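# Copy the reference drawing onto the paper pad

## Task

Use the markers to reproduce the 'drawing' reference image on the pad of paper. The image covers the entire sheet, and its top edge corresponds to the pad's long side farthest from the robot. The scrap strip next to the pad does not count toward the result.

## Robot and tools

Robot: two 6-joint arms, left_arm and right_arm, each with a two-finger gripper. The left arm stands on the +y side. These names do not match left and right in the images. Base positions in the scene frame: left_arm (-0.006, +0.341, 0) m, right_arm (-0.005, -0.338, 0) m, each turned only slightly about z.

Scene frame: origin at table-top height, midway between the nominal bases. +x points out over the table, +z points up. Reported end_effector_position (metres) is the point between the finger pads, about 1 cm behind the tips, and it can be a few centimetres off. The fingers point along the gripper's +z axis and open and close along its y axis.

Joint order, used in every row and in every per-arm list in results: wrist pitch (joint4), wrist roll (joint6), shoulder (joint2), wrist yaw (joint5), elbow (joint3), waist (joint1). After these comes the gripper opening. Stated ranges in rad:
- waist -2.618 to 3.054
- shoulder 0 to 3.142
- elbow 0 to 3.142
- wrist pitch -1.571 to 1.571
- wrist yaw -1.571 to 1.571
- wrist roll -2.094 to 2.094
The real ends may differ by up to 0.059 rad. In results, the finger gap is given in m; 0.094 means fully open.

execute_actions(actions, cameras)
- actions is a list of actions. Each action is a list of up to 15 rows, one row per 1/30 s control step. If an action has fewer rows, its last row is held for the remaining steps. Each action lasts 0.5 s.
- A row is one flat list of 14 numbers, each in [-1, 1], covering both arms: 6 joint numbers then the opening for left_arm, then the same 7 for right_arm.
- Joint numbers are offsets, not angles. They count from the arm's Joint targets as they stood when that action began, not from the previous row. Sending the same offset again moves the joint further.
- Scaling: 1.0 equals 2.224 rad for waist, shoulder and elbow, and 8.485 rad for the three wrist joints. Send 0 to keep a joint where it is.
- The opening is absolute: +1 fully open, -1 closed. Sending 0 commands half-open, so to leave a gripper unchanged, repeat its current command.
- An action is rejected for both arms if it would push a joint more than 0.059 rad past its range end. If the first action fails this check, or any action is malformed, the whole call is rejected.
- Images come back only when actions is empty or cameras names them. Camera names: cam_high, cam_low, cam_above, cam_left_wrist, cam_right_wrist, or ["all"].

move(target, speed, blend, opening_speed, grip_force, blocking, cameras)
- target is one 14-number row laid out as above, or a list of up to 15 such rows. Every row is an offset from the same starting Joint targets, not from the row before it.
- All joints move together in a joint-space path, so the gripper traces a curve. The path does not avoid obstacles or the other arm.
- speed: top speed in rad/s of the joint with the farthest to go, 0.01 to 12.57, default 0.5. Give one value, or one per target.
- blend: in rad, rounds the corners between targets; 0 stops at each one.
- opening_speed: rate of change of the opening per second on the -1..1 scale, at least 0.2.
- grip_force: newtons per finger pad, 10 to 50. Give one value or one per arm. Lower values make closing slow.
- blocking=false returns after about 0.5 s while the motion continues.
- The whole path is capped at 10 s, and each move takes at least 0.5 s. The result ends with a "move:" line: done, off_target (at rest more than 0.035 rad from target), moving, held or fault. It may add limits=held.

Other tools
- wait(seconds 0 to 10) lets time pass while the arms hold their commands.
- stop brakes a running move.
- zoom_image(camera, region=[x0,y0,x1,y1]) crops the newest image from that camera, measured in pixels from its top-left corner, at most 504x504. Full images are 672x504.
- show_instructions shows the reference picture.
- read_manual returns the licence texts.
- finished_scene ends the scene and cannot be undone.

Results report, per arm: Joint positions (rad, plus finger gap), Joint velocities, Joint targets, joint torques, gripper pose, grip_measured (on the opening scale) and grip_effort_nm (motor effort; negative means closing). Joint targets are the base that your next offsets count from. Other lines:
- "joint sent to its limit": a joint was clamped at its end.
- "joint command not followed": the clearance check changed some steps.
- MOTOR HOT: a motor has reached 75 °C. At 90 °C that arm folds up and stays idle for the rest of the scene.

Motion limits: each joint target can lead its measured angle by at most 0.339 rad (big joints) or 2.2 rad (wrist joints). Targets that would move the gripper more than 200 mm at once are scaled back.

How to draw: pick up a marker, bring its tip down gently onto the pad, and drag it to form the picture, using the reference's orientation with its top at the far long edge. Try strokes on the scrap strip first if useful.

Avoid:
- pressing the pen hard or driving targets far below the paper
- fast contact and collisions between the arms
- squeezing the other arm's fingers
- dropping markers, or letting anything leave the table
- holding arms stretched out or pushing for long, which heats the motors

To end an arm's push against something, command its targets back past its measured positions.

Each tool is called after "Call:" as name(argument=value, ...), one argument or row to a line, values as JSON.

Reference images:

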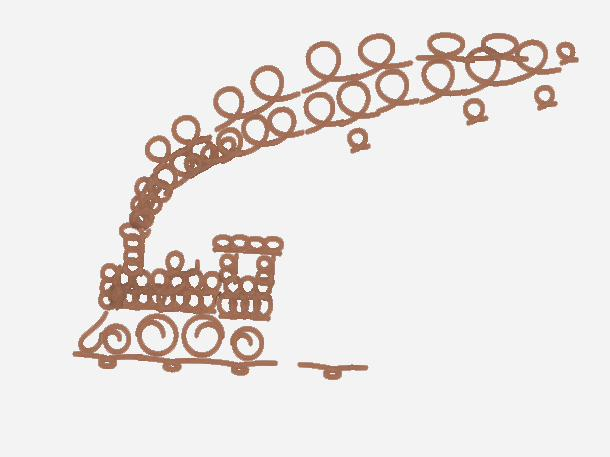

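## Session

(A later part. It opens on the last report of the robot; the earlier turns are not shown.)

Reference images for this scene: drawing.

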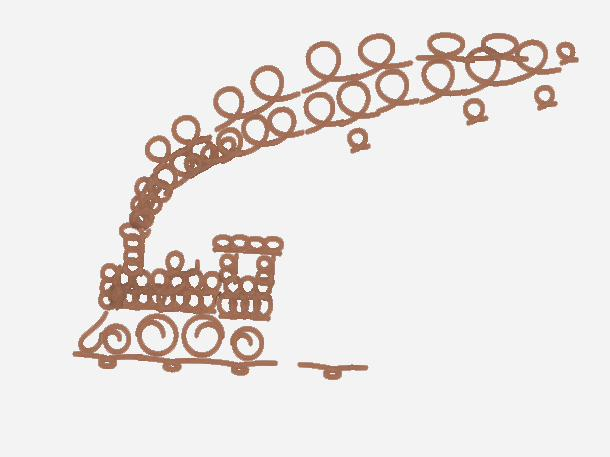

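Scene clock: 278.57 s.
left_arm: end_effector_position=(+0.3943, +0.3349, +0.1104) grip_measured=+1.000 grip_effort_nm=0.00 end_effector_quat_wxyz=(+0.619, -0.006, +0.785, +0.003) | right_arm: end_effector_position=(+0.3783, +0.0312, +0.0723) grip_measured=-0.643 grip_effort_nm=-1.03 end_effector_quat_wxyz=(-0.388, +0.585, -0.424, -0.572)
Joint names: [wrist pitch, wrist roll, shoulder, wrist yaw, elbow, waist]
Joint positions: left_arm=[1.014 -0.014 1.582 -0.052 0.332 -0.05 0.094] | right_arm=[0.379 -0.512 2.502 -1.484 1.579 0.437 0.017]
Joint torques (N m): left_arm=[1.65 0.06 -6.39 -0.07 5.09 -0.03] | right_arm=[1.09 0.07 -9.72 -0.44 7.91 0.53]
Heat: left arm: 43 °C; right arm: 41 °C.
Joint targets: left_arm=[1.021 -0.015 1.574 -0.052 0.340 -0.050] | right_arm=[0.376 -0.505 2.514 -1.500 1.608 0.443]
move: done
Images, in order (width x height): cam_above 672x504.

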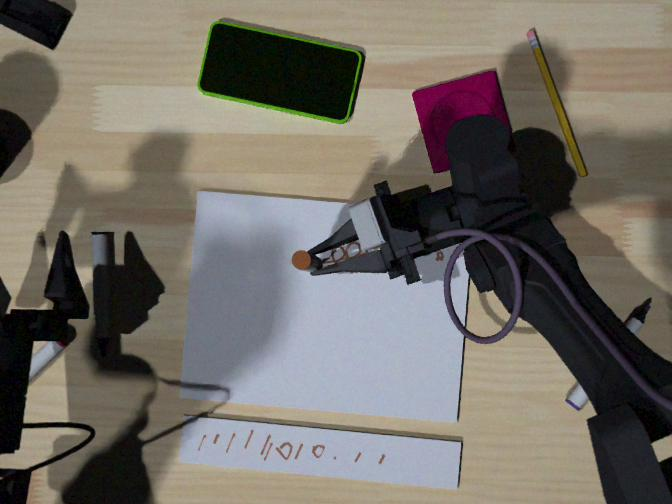

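Call:
move(
  target=[
    [0,0,0,0,0,0,1,0,-0.01276,0,0,0,0.00342,-0.8],
    [0,0,0,0,0,0,1,0,-0.02370,0,0,0,-0.00513,-0.8],
    [0,0,0,0,0,0,1,0,-0.02824,0,0,0,-0.00881,-0.8],
    [0,0,0,0,0,0,1,0,-0.02158,0,0,0,-0.01398,-0.8],
    [0,0,0,0,0,0,1,0,-0.01064,0,0,0,-0.01767,-0.8],
    [0,0,0,0,0,0,1,0,0.00029,0,0,0,-0.00913,-0.8],
    [0,0,0,0,0,0,1,0,0.00483,0,0,0,-0.00544,-0.8],
    [0,0,0,0,0,0,1,0,-0.00212,0,0,0,0,-0.8],
    [0,0,0,0,0,0,1,0,0.00211,0.01160,0,0.02100,0.01196,-0.8],
    [0,0,0,0,0,0,1,0,-0.01029,0.01160,0,0.02100,0.01484,-0.8],
    [0,0,0,0,0,0,1,0,-0.02085,0.01160,0,0.02100,0.00629,-0.8],
    [0,0,0,0,0,0,1,0,-0.02522,0.01160,0,0.02100,0.00279,-0.8],
    [0,0,0,0,0,0,1,0,-0.01873,0.01160,0,0.02100,-0.00216,-0.8],
    [0,0,0,0,0,0,1,0,-0.00817,0.01160,0,0.02100,-0.00567,-0.8],
    [0,0,0,0,0,0,1,0,0.00239,0.01160,0,0.02100,0.00288,-0.8],
  ],
  speed=[0.2,0.2,0.2,0.2,0.2,0.2,0.2,0.2,0.1,0.2,0.2,0.2,0.2,0.2,0.2],
  blend=[0.006,0.004,0.006,0.006,0.006,0.004,0.006,0.006,0.006,0.006,0.004,0.006,0.006,0.006,0],
  cameras=["cam_above"],
)

Scene clock: 285.80 s.
left_arm: end_effector_position=(+0.3943, +0.3349, +0.1104) grip_measured=+1.000 grip_effort_nm=0.00 end_effector_quat_wxyz=(+0.619, -0.006, +0.785, +0.003) | right_arm: end_effector_position=(+0.3835, +0.0371, +0.0726) grip_measured=-0.643 grip_effort_nm=-1.03 end_effector_quat_wxyz=(-0.388, +0.587, -0.421, -0.573)
Joint names: [wrist pitch, wrist roll, shoulder, wrist yaw, elbow, waist]
Joint positions: left_arm=[1.014 -0.014 1.582 -0.052 0.332 -0.05 0.094] | right_arm=[0.379 -0.494 2.529 -1.484 1.627 0.444 0.017]
Joint torques (N m): left_arm=[1.67 0.07 -6.5 -0.02 5.08 -0.08] | right_arm=[1.1 0.09 -9.96 -0.43 7.87 0.5]
Heat: left arm: 43 °C; right arm: 41 °C.
Joint targets: left_arm=[1.021 -0.015 1.574 -0.052 0.340 -0.050] | right_arm=[0.376 -0.485 2.540 -1.500 1.654 0.450]
move: done
Images, in order (width x height): cam_above 672x504.

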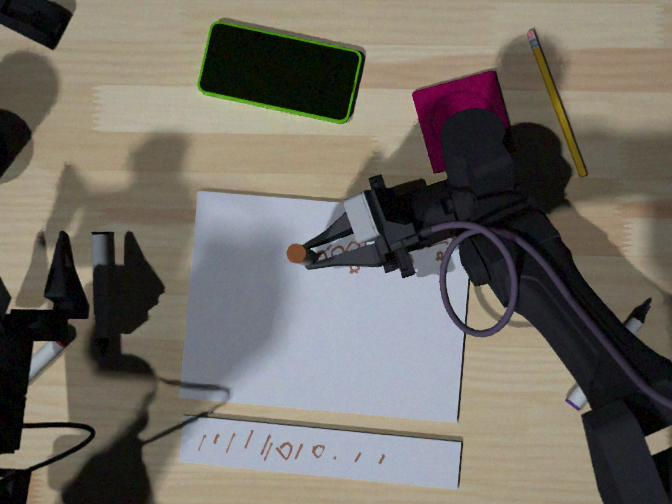

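Call:
move(
  target=[
    [0,0,0,0,0,0,1,0,0.00437,0,0,0,0.00351,-0.8],
    [0,0,0,0,0,0,1,0,-0.00240,0,0,0,0.00908,-0.8],
    [0,0,0,0,0,0,1,0,0.00084,0.00962,0,0.01736,0.02037,-0.8],
    [0,0,0,0,0,0,1,0,-0.01063,0.00962,0,0.01736,0.02334,-0.8],
    [0,0,0,0,0,0,1,0,-0.02118,0.00962,0,0.01736,0.01479,-0.8],
    [0,0,0,0,0,0,1,0,-0.02555,0.00962,0,0.01736,0.01133,-0.8],
    [0,0,0,0,0,0,1,0,-0.01906,0.00962,0,0.01736,0.00638,-0.8],
    [0,0,0,0,0,0,1,0,-0.00851,0.00962,0,0.01736,0.00292,-0.8],
    [0,0,0,0,0,0,1,0,0.00204,0.00962,0,0.01736,0.01147,-0.8],
    [0,0,0,0,0,0,1,0,0.00641,0.00962,0,0.01736,0.01493,-0.8],
    [0,0,0,0,0,0,1,0,-0.00128,0.00962,0,0.01736,0.02037,-0.8],
    [0,0,0,0,0,0,1,0,-0.00886,0.00962,0,0.01736,0.02212,-0.8],
    [0,0,0,0,0,0,1,0,-0.01543,0.00962,0,0.01736,0.01358,-0.8],
    [0,0,0,0,0,0,1,0,-0.01815,0.00962,0,0.01736,0.01156,-0.8],
    [0,0,0,0,0,0,1,0,-0.01331,0.00962,0,0.01736,0.00863,-0.8],
  ],
  speed=[0.2,0.2,0.1,0.2,0.2,0.2,0.2,0.2,0.2,0.2,0.2,0.2,0.2,0.2,0.2],
  blend=[0.006,0.006,0.006,0.006,0.004,0.006,0.006,0.006,0.004,0.006,0.006,0.006,0.004,0.006,0],
)

Scene clock: 292.10 s.
left_arm: end_effector_position=(+0.3943, +0.3349, +0.1104) grip_measured=+1.000 grip_effort_nm=0.00 end_effector_quat_wxyz=(+0.619, -0.006, +0.785, +0.003) | right_arm: end_effector_position=(+0.3772, +0.0521, +0.0726) grip_measured=-0.643 grip_effort_nm=-1.03 end_effector_quat_wxyz=(-0.415, +0.618, -0.373, -0.554)
Joint names: [wrist pitch, wrist roll, shoulder, wrist yaw, elbow, waist]
Joint positions: left_arm=[1.014 -0.014 1.582 -0.052 0.332 -0.05 0.094] | right_arm=[0.379 -0.604 2.55 -1.485 1.665 0.475 0.017]
Joint torques (N m): left_arm=[1.66 0.04 -6.35 -0.04 5.29 0.01] | right_arm=[1.1 0.04 -10.07 -0.41 7.97 -0.61]
Heat: left arm: 43 °C; right arm: 41 °C.
Joint targets: left_arm=[1.021 -0.015 1.574 -0.052 0.340 -0.050] | right_arm=[0.376 -0.598 2.561 -1.500 1.693 0.469]
move: done

Call:
move(
  target=[
    [0,0,0,0,0,0,1,0,0.00656,0,0,0,-0.00202,-0.8],
    [0,0,0,0,0,0,1,0,0.01313,0,0,0,0.00652,-0.8],
    [0,0,0,0,0,0,1,0,0.01585,0,0,0,0.00854,-0.8],
    [0,0,0,0,0,0,1,0,0.01101,0,0,0,0.01147,-0.8],
    [0,0,0,0,0,0,1,0,0.00614,0,0,0,0.01637,-0.8],
    [0,0,0,0,0,0,1,0,0.00614,-0.03242,0,0,0.01637,-0.8],
    [0,0,0,0,0,0,1,0,-0.01444,-0.15337,0,-0.19919,-0.12095,-0.8],
    [0,0,0,0,0,0,1,0,-0.01444,-0.15337,0,-0.19919,-0.21088,-0.8],
  ],
  speed=[0.2,0.2,0.2,0.2,0.1,0.5,0.8,0.8],
  blend=[0.006,0.004,0.006,0.006,0,0.01,0.1,0],
  cameras=["cam_above"],
)

Scene clock: 296.60 s.
left_arm: end_effector_position=(+0.3943, +0.3349, +0.1104) grip_measured=+1.000 grip_effort_nm=0.00 end_effector_quat_wxyz=(+0.619, -0.006, +0.785, +0.003) | right_arm: end_effector_position=(+0.4390, -0.1657, +0.0968) grip_measured=-0.643 grip_effort_nm=-1.03 end_effector_quat_wxyz=(+0.529, -0.513, +0.514, +0.440)
Joint names: [wrist pitch, wrist roll, shoulder, wrist yaw, elbow, waist]
Joint positions: left_arm=[1.014 -0.014 1.582 -0.052 0.332 -0.05 0.094] | right_arm=[0.379 -0.713 2.262 -1.478 1.258 -0.001 0.017]
Joint torques (N m): left_arm=[1.67 0.01 -6.38 -0.03 5.18 -0.14] | right_arm=[1.06 -0.09 -12.27 -0.53 4.25 0.06]
Heat: left arm: 43 °C; right arm: 41 °C.
Joint targets: left_arm=[1.021 -0.015 1.574 -0.052 0.340 -0.050] | right_arm=[0.376 -0.720 2.220 -1.500 1.250 0.000]
move: off_target (right_arm); right_arm: the shoulder is farthest, 0.042 rad from its target
Images, in order (width x height): cam_above 672x504.

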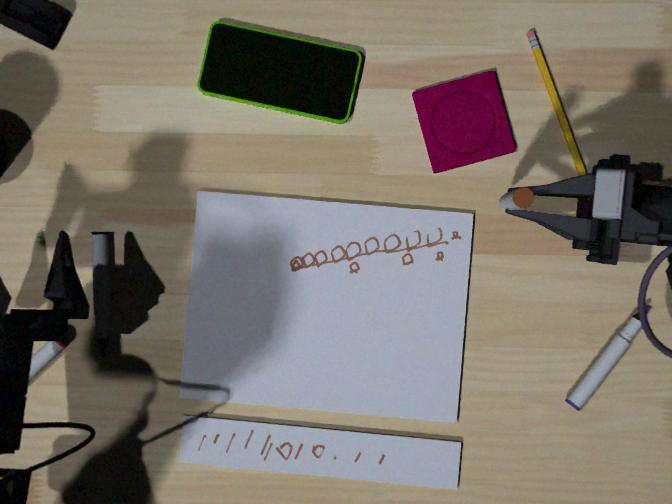

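Call:
zoom_image(
  camera="cam_above",
  region=[280, 220, 480, 290],
)

Call:
zoom_image(
  camera="cam_above",
  region=[370, 220, 470, 280],
)

Call:
zoom_image(
  camera="cam_above",
  region=[280, 225, 380, 285],
)

Scaled by 2.520 from the camera's 672x504 image, which has a finer 960x720 frame.

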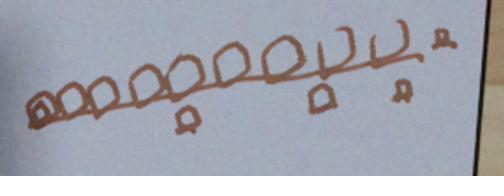

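Scaled by 5.040 from the camera's 672x504 image, which has a finer 960x720 frame.

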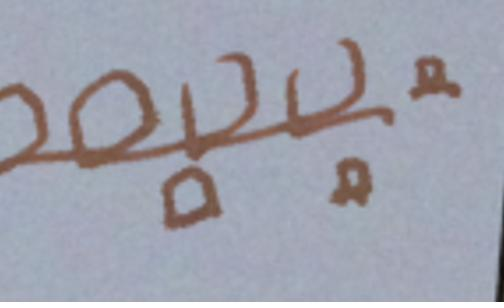

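Scaled by 5.040 from the camera's 672x504 image, which has a finer 960x720 frame.

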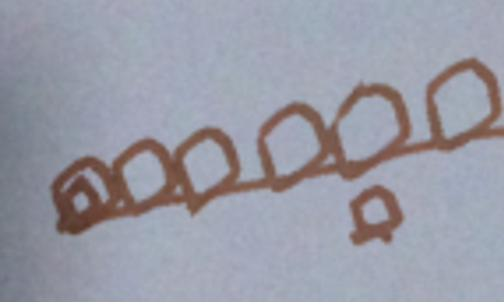

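Call:
move(
  target=[
    [0,0,0,0,0,0,1,0,-0.00966,0.03147,0,0.02167,0.05522,-0.8],
    [0,0,0,0,0,0,1,0,-0.01532,0.04663,0,0.02167,0.07163,-0.8],
    [0,0,0,0,0,0,1,0,-0.01532,0.05742,0,0.02167,0.07163,-0.8],
    [0,0,0,0,0,0,1,0,-0.02103,0.05742,0,0.02167,0.07878,-0.8],
    [0,0,0,0,0,0,1,0,-0.01857,0.05742,0,0.02167,0.08134,-0.8],
    [0,0,0,0,0,0,1,0,-0.01597,0.05742,0,0.02167,0.08323,-0.8],
    [0,0,0,0,0,0,1,0,-0.01149,0.05742,0,0.02167,0.08381,-0.8],
    [0,0,0,0,0,0,1,0,-0.01149,0.02235,0,0.02167,0.08381,-0.8],
    [0,0,0,0,0,0,1,0,-0.00854,0.04406,0,0.04447,0.08134,-0.8],
    [0,0,0,0,0,0,1,0,-0.01420,0.05935,0,0.04447,0.09775,-0.8],
    [0,0,0,0,0,0,1,0,-0.01420,0.07019,0,0.04447,0.09775,-0.8],
    [0,0,0,0,0,0,1,0,-0.01721,0.07019,0,0.04447,0.10153,-0.8],
    [0,0,0,0,0,0,1,0,-0.01503,0.07019,0,0.04447,0.10427,-0.8],
    [0,0,0,0,0,0,1,0,-0.01273,0.07019,0,0.04447,0.10629,-0.8],
    [0,0,0,0,0,0,1,0,-0.00886,0.07019,0,0.04447,0.10715,-0.8],
  ],
  speed=[0.5,0.08,0.03,0.1,0.1,0.1,0.1,0.5,0.4,0.08,0.03,0.1,0.1,0.1,0.1],
  blend=[0,0,0,0.005,0.003,0.003,0,0.005,0,0,0,0.005,0.003,0.003,0],
)

Scene clock: 314.63 s.
left_arm: end_effector_position=(+0.3943, +0.3349, +0.1104) grip_measured=+1.000 grip_effort_nm=0.00 end_effector_quat_wxyz=(+0.619, -0.006, +0.785, +0.003) | right_arm: end_effector_position=(+0.3986, -0.0658, +0.0708) grip_measured=-0.643 grip_effort_nm=-1.03 end_effector_quat_wxyz=(-0.489, +0.584, -0.431, -0.483)
Joint names: [wrist pitch, wrist roll, shoulder, wrist yaw, elbow, waist]
Joint positions: left_arm=[1.014 -0.014 1.582 -0.052 0.332 -0.05 0.094] | right_arm=[0.38 -0.81 2.362 -1.481 1.325 0.23 0.017]
Joint torques (N m): left_arm=[1.69 0.04 -6.49 -0.03 5.19 -0.09] | right_arm=[1.03 0.17 -8.5 -0.53 6.97 0.65]
Heat: left arm: 43 °C; right arm: 43 °C.
Joint targets: left_arm=[1.021 -0.015 1.574 -0.052 0.340 -0.050] | right_arm=[0.376 -0.796 2.376 -1.500 1.349 0.238]
move: done

Call:
move(
  target=[
    [0,0,0,0,0,0,1,0,0,-0.03512,0,0,0,-0.8],
    [0,0,0,0,0,0,1,0,0.02567,-0.05670,0,-0.03772,-0.04586,-0.8],
    [0,0,0,0,0,0,1,0,0.02001,-0.01551,0,-0.00836,-0.02945,-0.8],
    [0,0,0,0,0,0,1,0,0.02001,-0.00607,0,-0.00836,-0.02945,-0.8],
    [0,0,0,0,0,0,1,0,0.01802,0.00256,0,0.00701,-0.01637,-0.8],
    [0,0,0,0,0,0,1,0,0.00682,0.00256,0,0.00701,-0.01088,-0.8],
    [0,0,0,0,0,0,1,0,-0.00189,0.00256,0,0.00701,-0.00850,-0.8],
    [0,0,0,0,0,0,1,0,-0.00414,0.00256,0,0.00701,-0.02086,-0.8],
    [0,0,0,0,0,0,1,0,0.00412,0.00256,0,0.00701,-0.02644,-0.8],
    [0,0,0,0,0,0,1,0,0.01274,0.00256,0,0.00701,-0.03147,-0.8],
    [0,0,0,0,0,0,1,0,0.02145,0.00256,0,0.00701,-0.03381,-0.8],
    [0,0,0,0,0,0,1,0,0.02370,0.00256,0,0.00701,-0.02145,-0.8],
    [0,0,0,0,0,0,1,0,0.01802,0.00256,0,0.00701,-0.01637,-0.8],
    [0,0,0,0,0,0,1,0,0.02560,0.02473,0,0.04681,0.00841,-0.8],
    [0,0,0,0,0,0,1,0,0.01093,0.02473,0,0.04681,0.01331,-0.8],
  ],
  speed=[0.5,0.5,0.08,0.03,0.1,0.2,0.2,0.2,0.2,0.2,0.2,0.2,0.2,0.1,0.2],
  blend=[0.01,0,0,0,0.006,0.006,0.004,0.004,0.006,0.006,0.004,0.004,0.006,0.006,0],
)

Scene clock: 326.60 s.
left_arm: end_effector_position=(+0.3943, +0.3349, +0.1104) grip_measured=+1.000 grip_effort_nm=0.00 end_effector_quat_wxyz=(+0.619, -0.006, +0.785, +0.003) | right_arm: end_effector_position=(+0.4092, -0.0485, +0.0719) grip_measured=-0.643 grip_effort_nm=-1.03 end_effector_quat_wxyz=(-0.465, +0.574, -0.441, -0.510)
Joint names: [wrist pitch, wrist roll, shoulder, wrist yaw, elbow, waist]
Joint positions: left_arm=[1.014 -0.014 1.582 -0.052 0.332 -0.05 0.094] | right_arm=[0.38 -0.694 2.419 -1.486 1.427 0.261 0.017]
Joint torques (N m): left_arm=[1.66 0.04 -6.31 -0.07 5.11 -0.08] | right_arm=[1.05 -0.1 -9.03 -0.45 7.41 0.53]
Heat: left arm: 44 °C; right arm: 42 °C.
Joint targets: left_arm=[1.021 -0.015 1.574 -0.052 0.340 -0.050] | right_arm=[0.376 -0.703 2.431 -1.500 1.453 0.268]
move: done

Call:
move(
  target=[
    [0,0,0,0,0,0,1,0,-0.00867,0,0,0,0.00216,-0.8],
    [0,0,0,0,0,0,1,0,-0.01062,0,0,0,-0.01021,-0.8],
    [0,0,0,0,0,0,1,0,-0.00193,0,0,0,-0.01560,-0.8],
    [0,0,0,0,0,0,1,0,0.00695,0,0,0,-0.02028,-0.8],
    [0,0,0,0,0,0,1,0,0.01563,0,0,0,-0.02239,-0.8],
    [0,0,0,0,0,0,1,0,0.01757,0,0,0,-0.01003,-0.8],
    [0,0,0,0,0,0,1,0,0.01255,0,0,0,-0.00490,-0.8],
    [0,0,0,0,0,0,1,0,0.00755,0.00769,0,0.01380,0.00773,-0.8],
    [0,0,0,0,0,0,1,0,0.00755,-0.02603,0,0.01380,0.00773,-0.8],
    [0,0,0,0,0,0,1,0,0.02976,-0.00634,0,0.01380,-0.00571,-0.8],
    [0,0,0,0,0,0,1,0,0.02410,0.00908,0,0.03336,0.01070,-0.8],
    [0,0,0,0,0,0,1,0,0.02410,0.01853,0,0.03336,0.01070,-0.8],
    [0,0,0,0,0,0,1,0,0.02371,0.02756,0,0.04969,0.02653,-0.8],
    [0,0,0,0,0,0,1,0,0.00821,0.02756,0,0.04969,0.03219,-0.8],
    [0,0,0,0,0,0,1,0,-0.00491,0.02756,0,0.04969,0.02365,-0.8],
  ],
  speed=[0.2,0.2,0.2,0.2,0.2,0.2,0.2,0.1,0.5,0.5,0.08,0.03,0.1,0.2,0.2],
  blend=[0.004,0.004,0.006,0.006,0.004,0.004,0.006,0,0.01,0,0,0,0.006,0.006,0],
)

Scene clock: 337.20 s.
left_arm: end_effector_position=(+0.3943, +0.3349, +0.1104) grip_measured=+1.000 grip_effort_nm=0.00 end_effector_quat_wxyz=(+0.619, -0.006, +0.785, +0.003) | right_arm: end_effector_position=(+0.4086, -0.0154, +0.0716) grip_measured=-0.643 grip_effort_nm=-1.03 end_effector_quat_wxyz=(-0.472, +0.605, -0.395, -0.505)
Joint names: [wrist pitch, wrist roll, shoulder, wrist yaw, elbow, waist]
Joint positions: left_arm=[1.014 -0.014 1.582 -0.052 0.332 -0.05 0.094] | right_arm=[0.38 -0.737 2.481 -1.487 1.536 0.328 0.017]
Joint torques (N m): left_arm=[1.68 0.04 -6.35 -0.01 5.23 -0.17] | right_arm=[1.07 -0.08 -9.55 -0.42 7.68 -0.65]
Heat: left arm: 44 °C; right arm: 42 °C.
Joint targets: left_arm=[1.021 -0.015 1.574 -0.052 0.340 -0.050] | right_arm=[0.376 -0.745 2.492 -1.500 1.563 0.320]
move: done

Call:
move(
  target=[
    [0,0,0,0,0,0,1,0,-0.00539,0,0,0,-0.00441,-0.8],
    [0,0,0,0,0,0,1,0,0.00218,0,0,0,-0.01075,-0.8],
    [0,0,0,0,0,0,1,0,0.01531,0,0,0,-0.01520,-0.8],
    [0,0,0,0,0,0,1,0,0.02844,0,0,0,-0.00665,-0.8],
    [0,0,0,0,0,0,1,0,0.03388,0,0,0,-0.00220,-0.8],
    [0,0,0,0,0,0,1,0,0.02869,0,0,0,0.00297,-0.8],
    [0,0,0,0,0,0,1,0,0.03566,0.02217,0,0.03997,0.02788,-0.8],
    [0,0,0,0,0,0,1,0,0.01786,0.02217,0,0.03997,0.03170,-0.8],
    [0,0,0,0,0,0,1,0,0.00476,0.02217,0,0.03997,0.02316,-0.8],
    [0,0,0,0,0,0,1,0,-0.00067,0.02217,0,0.03997,0.01879,-0.8],
    [0,0,0,0,0,0,1,0,0.00688,0.02217,0,0.03997,0.01263,-0.8],
    [0,0,0,0,0,0,1,0,0.01998,0.02217,0,0.03997,0.00827,-0.8],
    [0,0,0,0,0,0,1,0,0.03307,0.02217,0,0.03997,0.01682,-0.8],
    [0,0,0,0,0,0,1,0,0.03850,0.02217,0,0.03997,0.02118,-0.8],
    [0,0,0,0,0,0,1,0,0.03354,0.02217,0,0.03997,0.02788,-0.8],
  ],
  speed=[0.2,0.2,0.2,0.2,0.2,0.2,0.1,0.2,0.2,0.2,0.2,0.2,0.2,0.2,0.2],
  blend=[0.006,0.006,0.004,0.006,0.006,0.006,0.006,0.006,0.004,0.006,0.006,0.004,0.006,0.006,0],
)

Scene clock: 345.23 s.
left_arm: end_effector_position=(+0.3943, +0.3349, +0.1104) grip_measured=+1.000 grip_effort_nm=0.00 end_effector_quat_wxyz=(+0.619, -0.006, +0.785, +0.003) | right_arm: end_effector_position=(+0.4066, +0.0106, +0.0722) grip_measured=-0.643 grip_effort_nm=-1.03 end_effector_quat_wxyz=(-0.394, +0.564, -0.451, -0.569)
Joint names: [wrist pitch, wrist roll, shoulder, wrist yaw, elbow, waist]
Joint positions: left_arm=[1.014 -0.014 1.582 -0.052 0.332 -0.05 0.094] | right_arm=[0.38 -0.453 2.53 -1.488 1.626 0.378 0.017]
Joint torques (N m): left_arm=[1.64 0.04 -6.46 -0.02 5.24 0.02] | right_arm=[1.08 -0.07 -9.87 -0.4 7.77 0.31]
Heat: left arm: 44 °C; right arm: 42 °C.
Joint targets: left_arm=[1.021 -0.015 1.574 -0.052 0.340 -0.050] | right_arm=[0.376 -0.460 2.542 -1.500 1.652 0.383]
move: done

Call:
move(
  target=[
    [0,0,0,0,0,0,1,0,-0.00073,0.00382,0,0.00692,0.00917,-0.8],
    [0,0,0,0,0,0,1,0,-0.00073,-0.02990,0,0.00692,0.00917,-0.8],
    [0,0,0,0,0,0,1,0,0.00964,-0.01866,0,0.00692,-0.00517,-0.8],
    [0,0,0,0,0,0,1,0,0.00398,-0.00072,0,0.01583,0.01124,-0.8],
    [0,0,0,0,0,0,1,0,0.00398,0.00872,0,0.01583,0.01124,-0.8],
    [0,0,0,0,0,0,1,0,0.00374,0.01817,0,0.03291,0.02518,-0.8],
    [0,0,0,0,0,0,1,0,-0.01182,0.01817,0,0.03291,0.02882,-0.8],
    [0,0,0,0,0,0,1,0,-0.02381,0.01817,0,0.03291,0.02028,-0.8],
    [0,0,0,0,0,0,1,0,-0.02877,0.01817,0,0.03291,0.01637,-0.8],
    [0,0,0,0,0,0,1,0,-0.02169,0.01817,0,0.03291,0.01079,-0.8],
    [0,0,0,0,0,0,1,0,-0.00970,0.01817,0,0.03291,0.00688,-0.8],
    [0,0,0,0,0,0,1,0,0.00229,0.01817,0,0.03291,0.01542,-0.8],
    [0,0,0,0,0,0,1,0,0.00725,0.01817,0,0.03291,0.01933,-0.8],
    [0,0,0,0,0,0,1,0,0.00374,0.01817,0,0.03291,0.02518,-0.8],
    [0,0,0,0,0,0,1,0,0.00807,0.03116,0,0.05634,0.04299,-0.8],
  ],
  speed=[0.1,0.5,0.5,0.08,0.03,0.1,0.2,0.2,0.2,0.2,0.2,0.2,0.2,0.2,0.1],
  blend=[0,0.01,0,0,0,0.006,0.006,0.004,0.006,0.006,0.004,0.004,0.006,0.006,0],
)

Scene clock: 355.67 s.
left_arm: end_effector_position=(+0.3943, +0.3349, +0.1104) grip_measured=+1.000 grip_effort_nm=0.00 end_effector_quat_wxyz=(+0.619, -0.006, +0.785, +0.003) | right_arm: end_effector_position=(+0.3901, +0.0565, +0.0725) grip_measured=-0.643 grip_effort_nm=-1.03 end_effector_quat_wxyz=(-0.368, +0.583, -0.423, -0.588)
Joint names: [wrist pitch, wrist roll, shoulder, wrist yaw, elbow, waist]
Joint positions: left_arm=[1.014 -0.014 1.582 -0.052 0.332 -0.05 0.094] | right_arm=[0.38 -0.399 2.598 -1.489 1.749 0.472 0.017]
Joint torques (N m): left_arm=[1.67 0.07 -6.42 -0.03 5.04 -0.01] | right_arm=[1.1 0.04 -10.22 -0.35 8.21 0.49]
Heat: left arm: 44 °C; right arm: 42 °C.
Joint targets: left_arm=[1.021 -0.015 1.574 -0.052 0.340 -0.050] | right_arm=[0.376 -0.392 2.611 -1.500 1.778 0.478]
move: done

Call:
move(
  target=[
    [0,0,0,0,0,0,1,0,-0.01714,0,0,0,0.00265,-0.8],
    [0,0,0,0,0,0,1,0,-0.02801,0,0,0,-0.00589,-0.8],
    [0,0,0,0,0,0,1,0,-0.03253,0,0,0,-0.00940,-0.8],
    [0,0,0,0,0,0,1,0,-0.02589,0,0,0,-0.01434,-0.8],
    [0,0,0,0,0,0,1,0,-0.01501,0,0,0,-0.01785,-0.8],
    [0,0,0,0,0,0,1,0,-0.00414,0,0,0,-0.00931,-0.8],
    [0,0,0,0,0,0,1,0,0.00038,0,0,0,-0.00580,-0.8],
    [0,0,0,0,0,0,1,0,-0.00212,0,0,0,0,-0.8],
    [0,0,0,0,0,0,1,0,-0.00758,0,0,0,0.00652,-0.8],
    [0,0,0,0,0,0,1,0,-0.00758,-0.03588,0,0,0.00652,-0.8],
    [0,0,0,0,0,0,1,0,-0.03870,-0.17572,0,-0.23719,-0.12496,-0.8],
    [0,0,0,0,0,0,1,0,-0.03870,-0.17572,0,-0.23719,-0.21488,-0.8],
  ],
  speed=[0.2,0.2,0.2,0.2,0.2,0.2,0.2,0.2,0.1,0.5,0.9,0.8],
  blend=[0.006,0.004,0.006,0.006,0.004,0.004,0.006,0.006,0,0.01,0.1,0],
  cameras=["cam_above"],
)

Call:
zoom_image(
  camera="cam_above",
  region=[280, 205, 480, 285],
)

Call:
zoom_image(
  camera="cam_above",
  region=[370, 210, 470, 280],
)

Call:
zoom_image(
  camera="cam_above",
  region=[280, 210, 380, 280],
)

Scene clock: 362.40 s.
left_arm: end_effector_position=(+0.3943, +0.3349, +0.1104) grip_measured=+1.000 grip_effort_nm=0.00 end_effector_quat_wxyz=(+0.619, -0.006, +0.785, +0.003) | right_arm: end_effector_position=(+0.4390, -0.1655, +0.0971) grip_measured=-0.643 grip_effort_nm=-1.03 end_effector_quat_wxyz=(+0.529, -0.513, +0.513, +0.440)
Joint names: [wrist pitch, wrist roll, shoulder, wrist yaw, elbow, waist]
Joint positions: left_arm=[1.014 -0.014 1.582 -0.052 0.332 -0.05 0.094] | right_arm=[0.38 -0.713 2.261 -1.479 1.258 -0.001 0.017]
Joint velocities: left_arm=[-0.095 -0.168 -0.002 0.007 -0.002 -0.007 0] | right_arm=[within noise]
Joint torques (N m): left_arm=[1.66 0.03 -6.45 -0.05 5.14 -0.21] | right_arm=[1.05 -0.08 -12.23 -0.53 4.26 0.1]
Heat: left arm: 44 °C; right arm: 43 °C.
Joint targets: left_arm=[1.021 -0.015 1.574 -0.052 0.340 -0.050] | right_arm=[0.376 -0.720 2.220 -1.500 1.250 0.000]
move: off_target (right_arm); right_arm: the shoulder is farthest, 0.041 rad from its target
Images, in order (width x height): cam_above 672x504.

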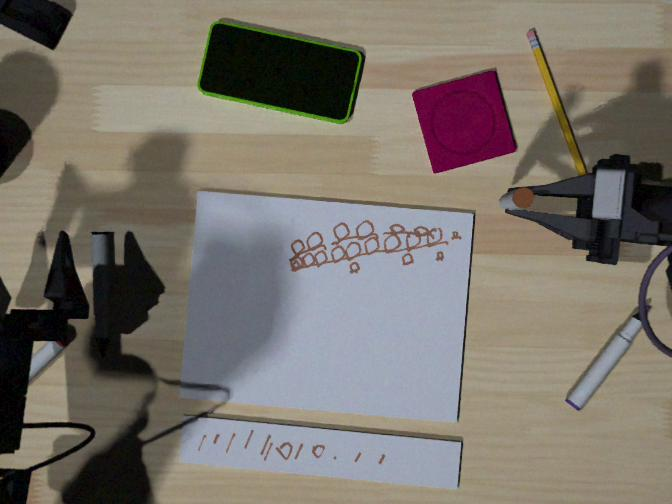

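Scaled by 2.520 from the camera's 672x504 image, which has a finer 960x720 frame.

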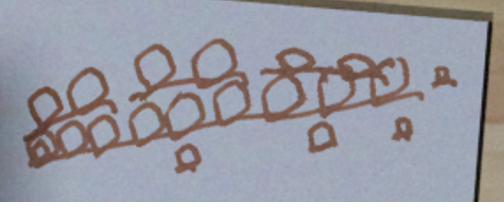

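Scaled by 5.040 from the camera's 672x504 image, which has a finer 960x720 frame.

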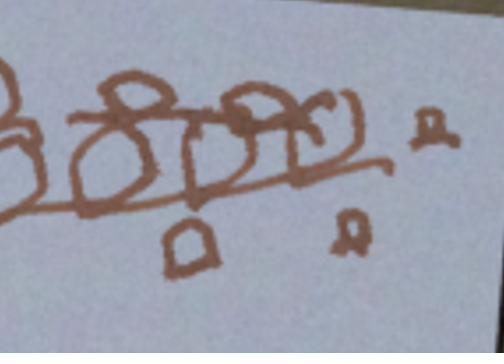

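Scaled by 5.040 from the camera's 672x504 image, which has a finer 960x720 frame.

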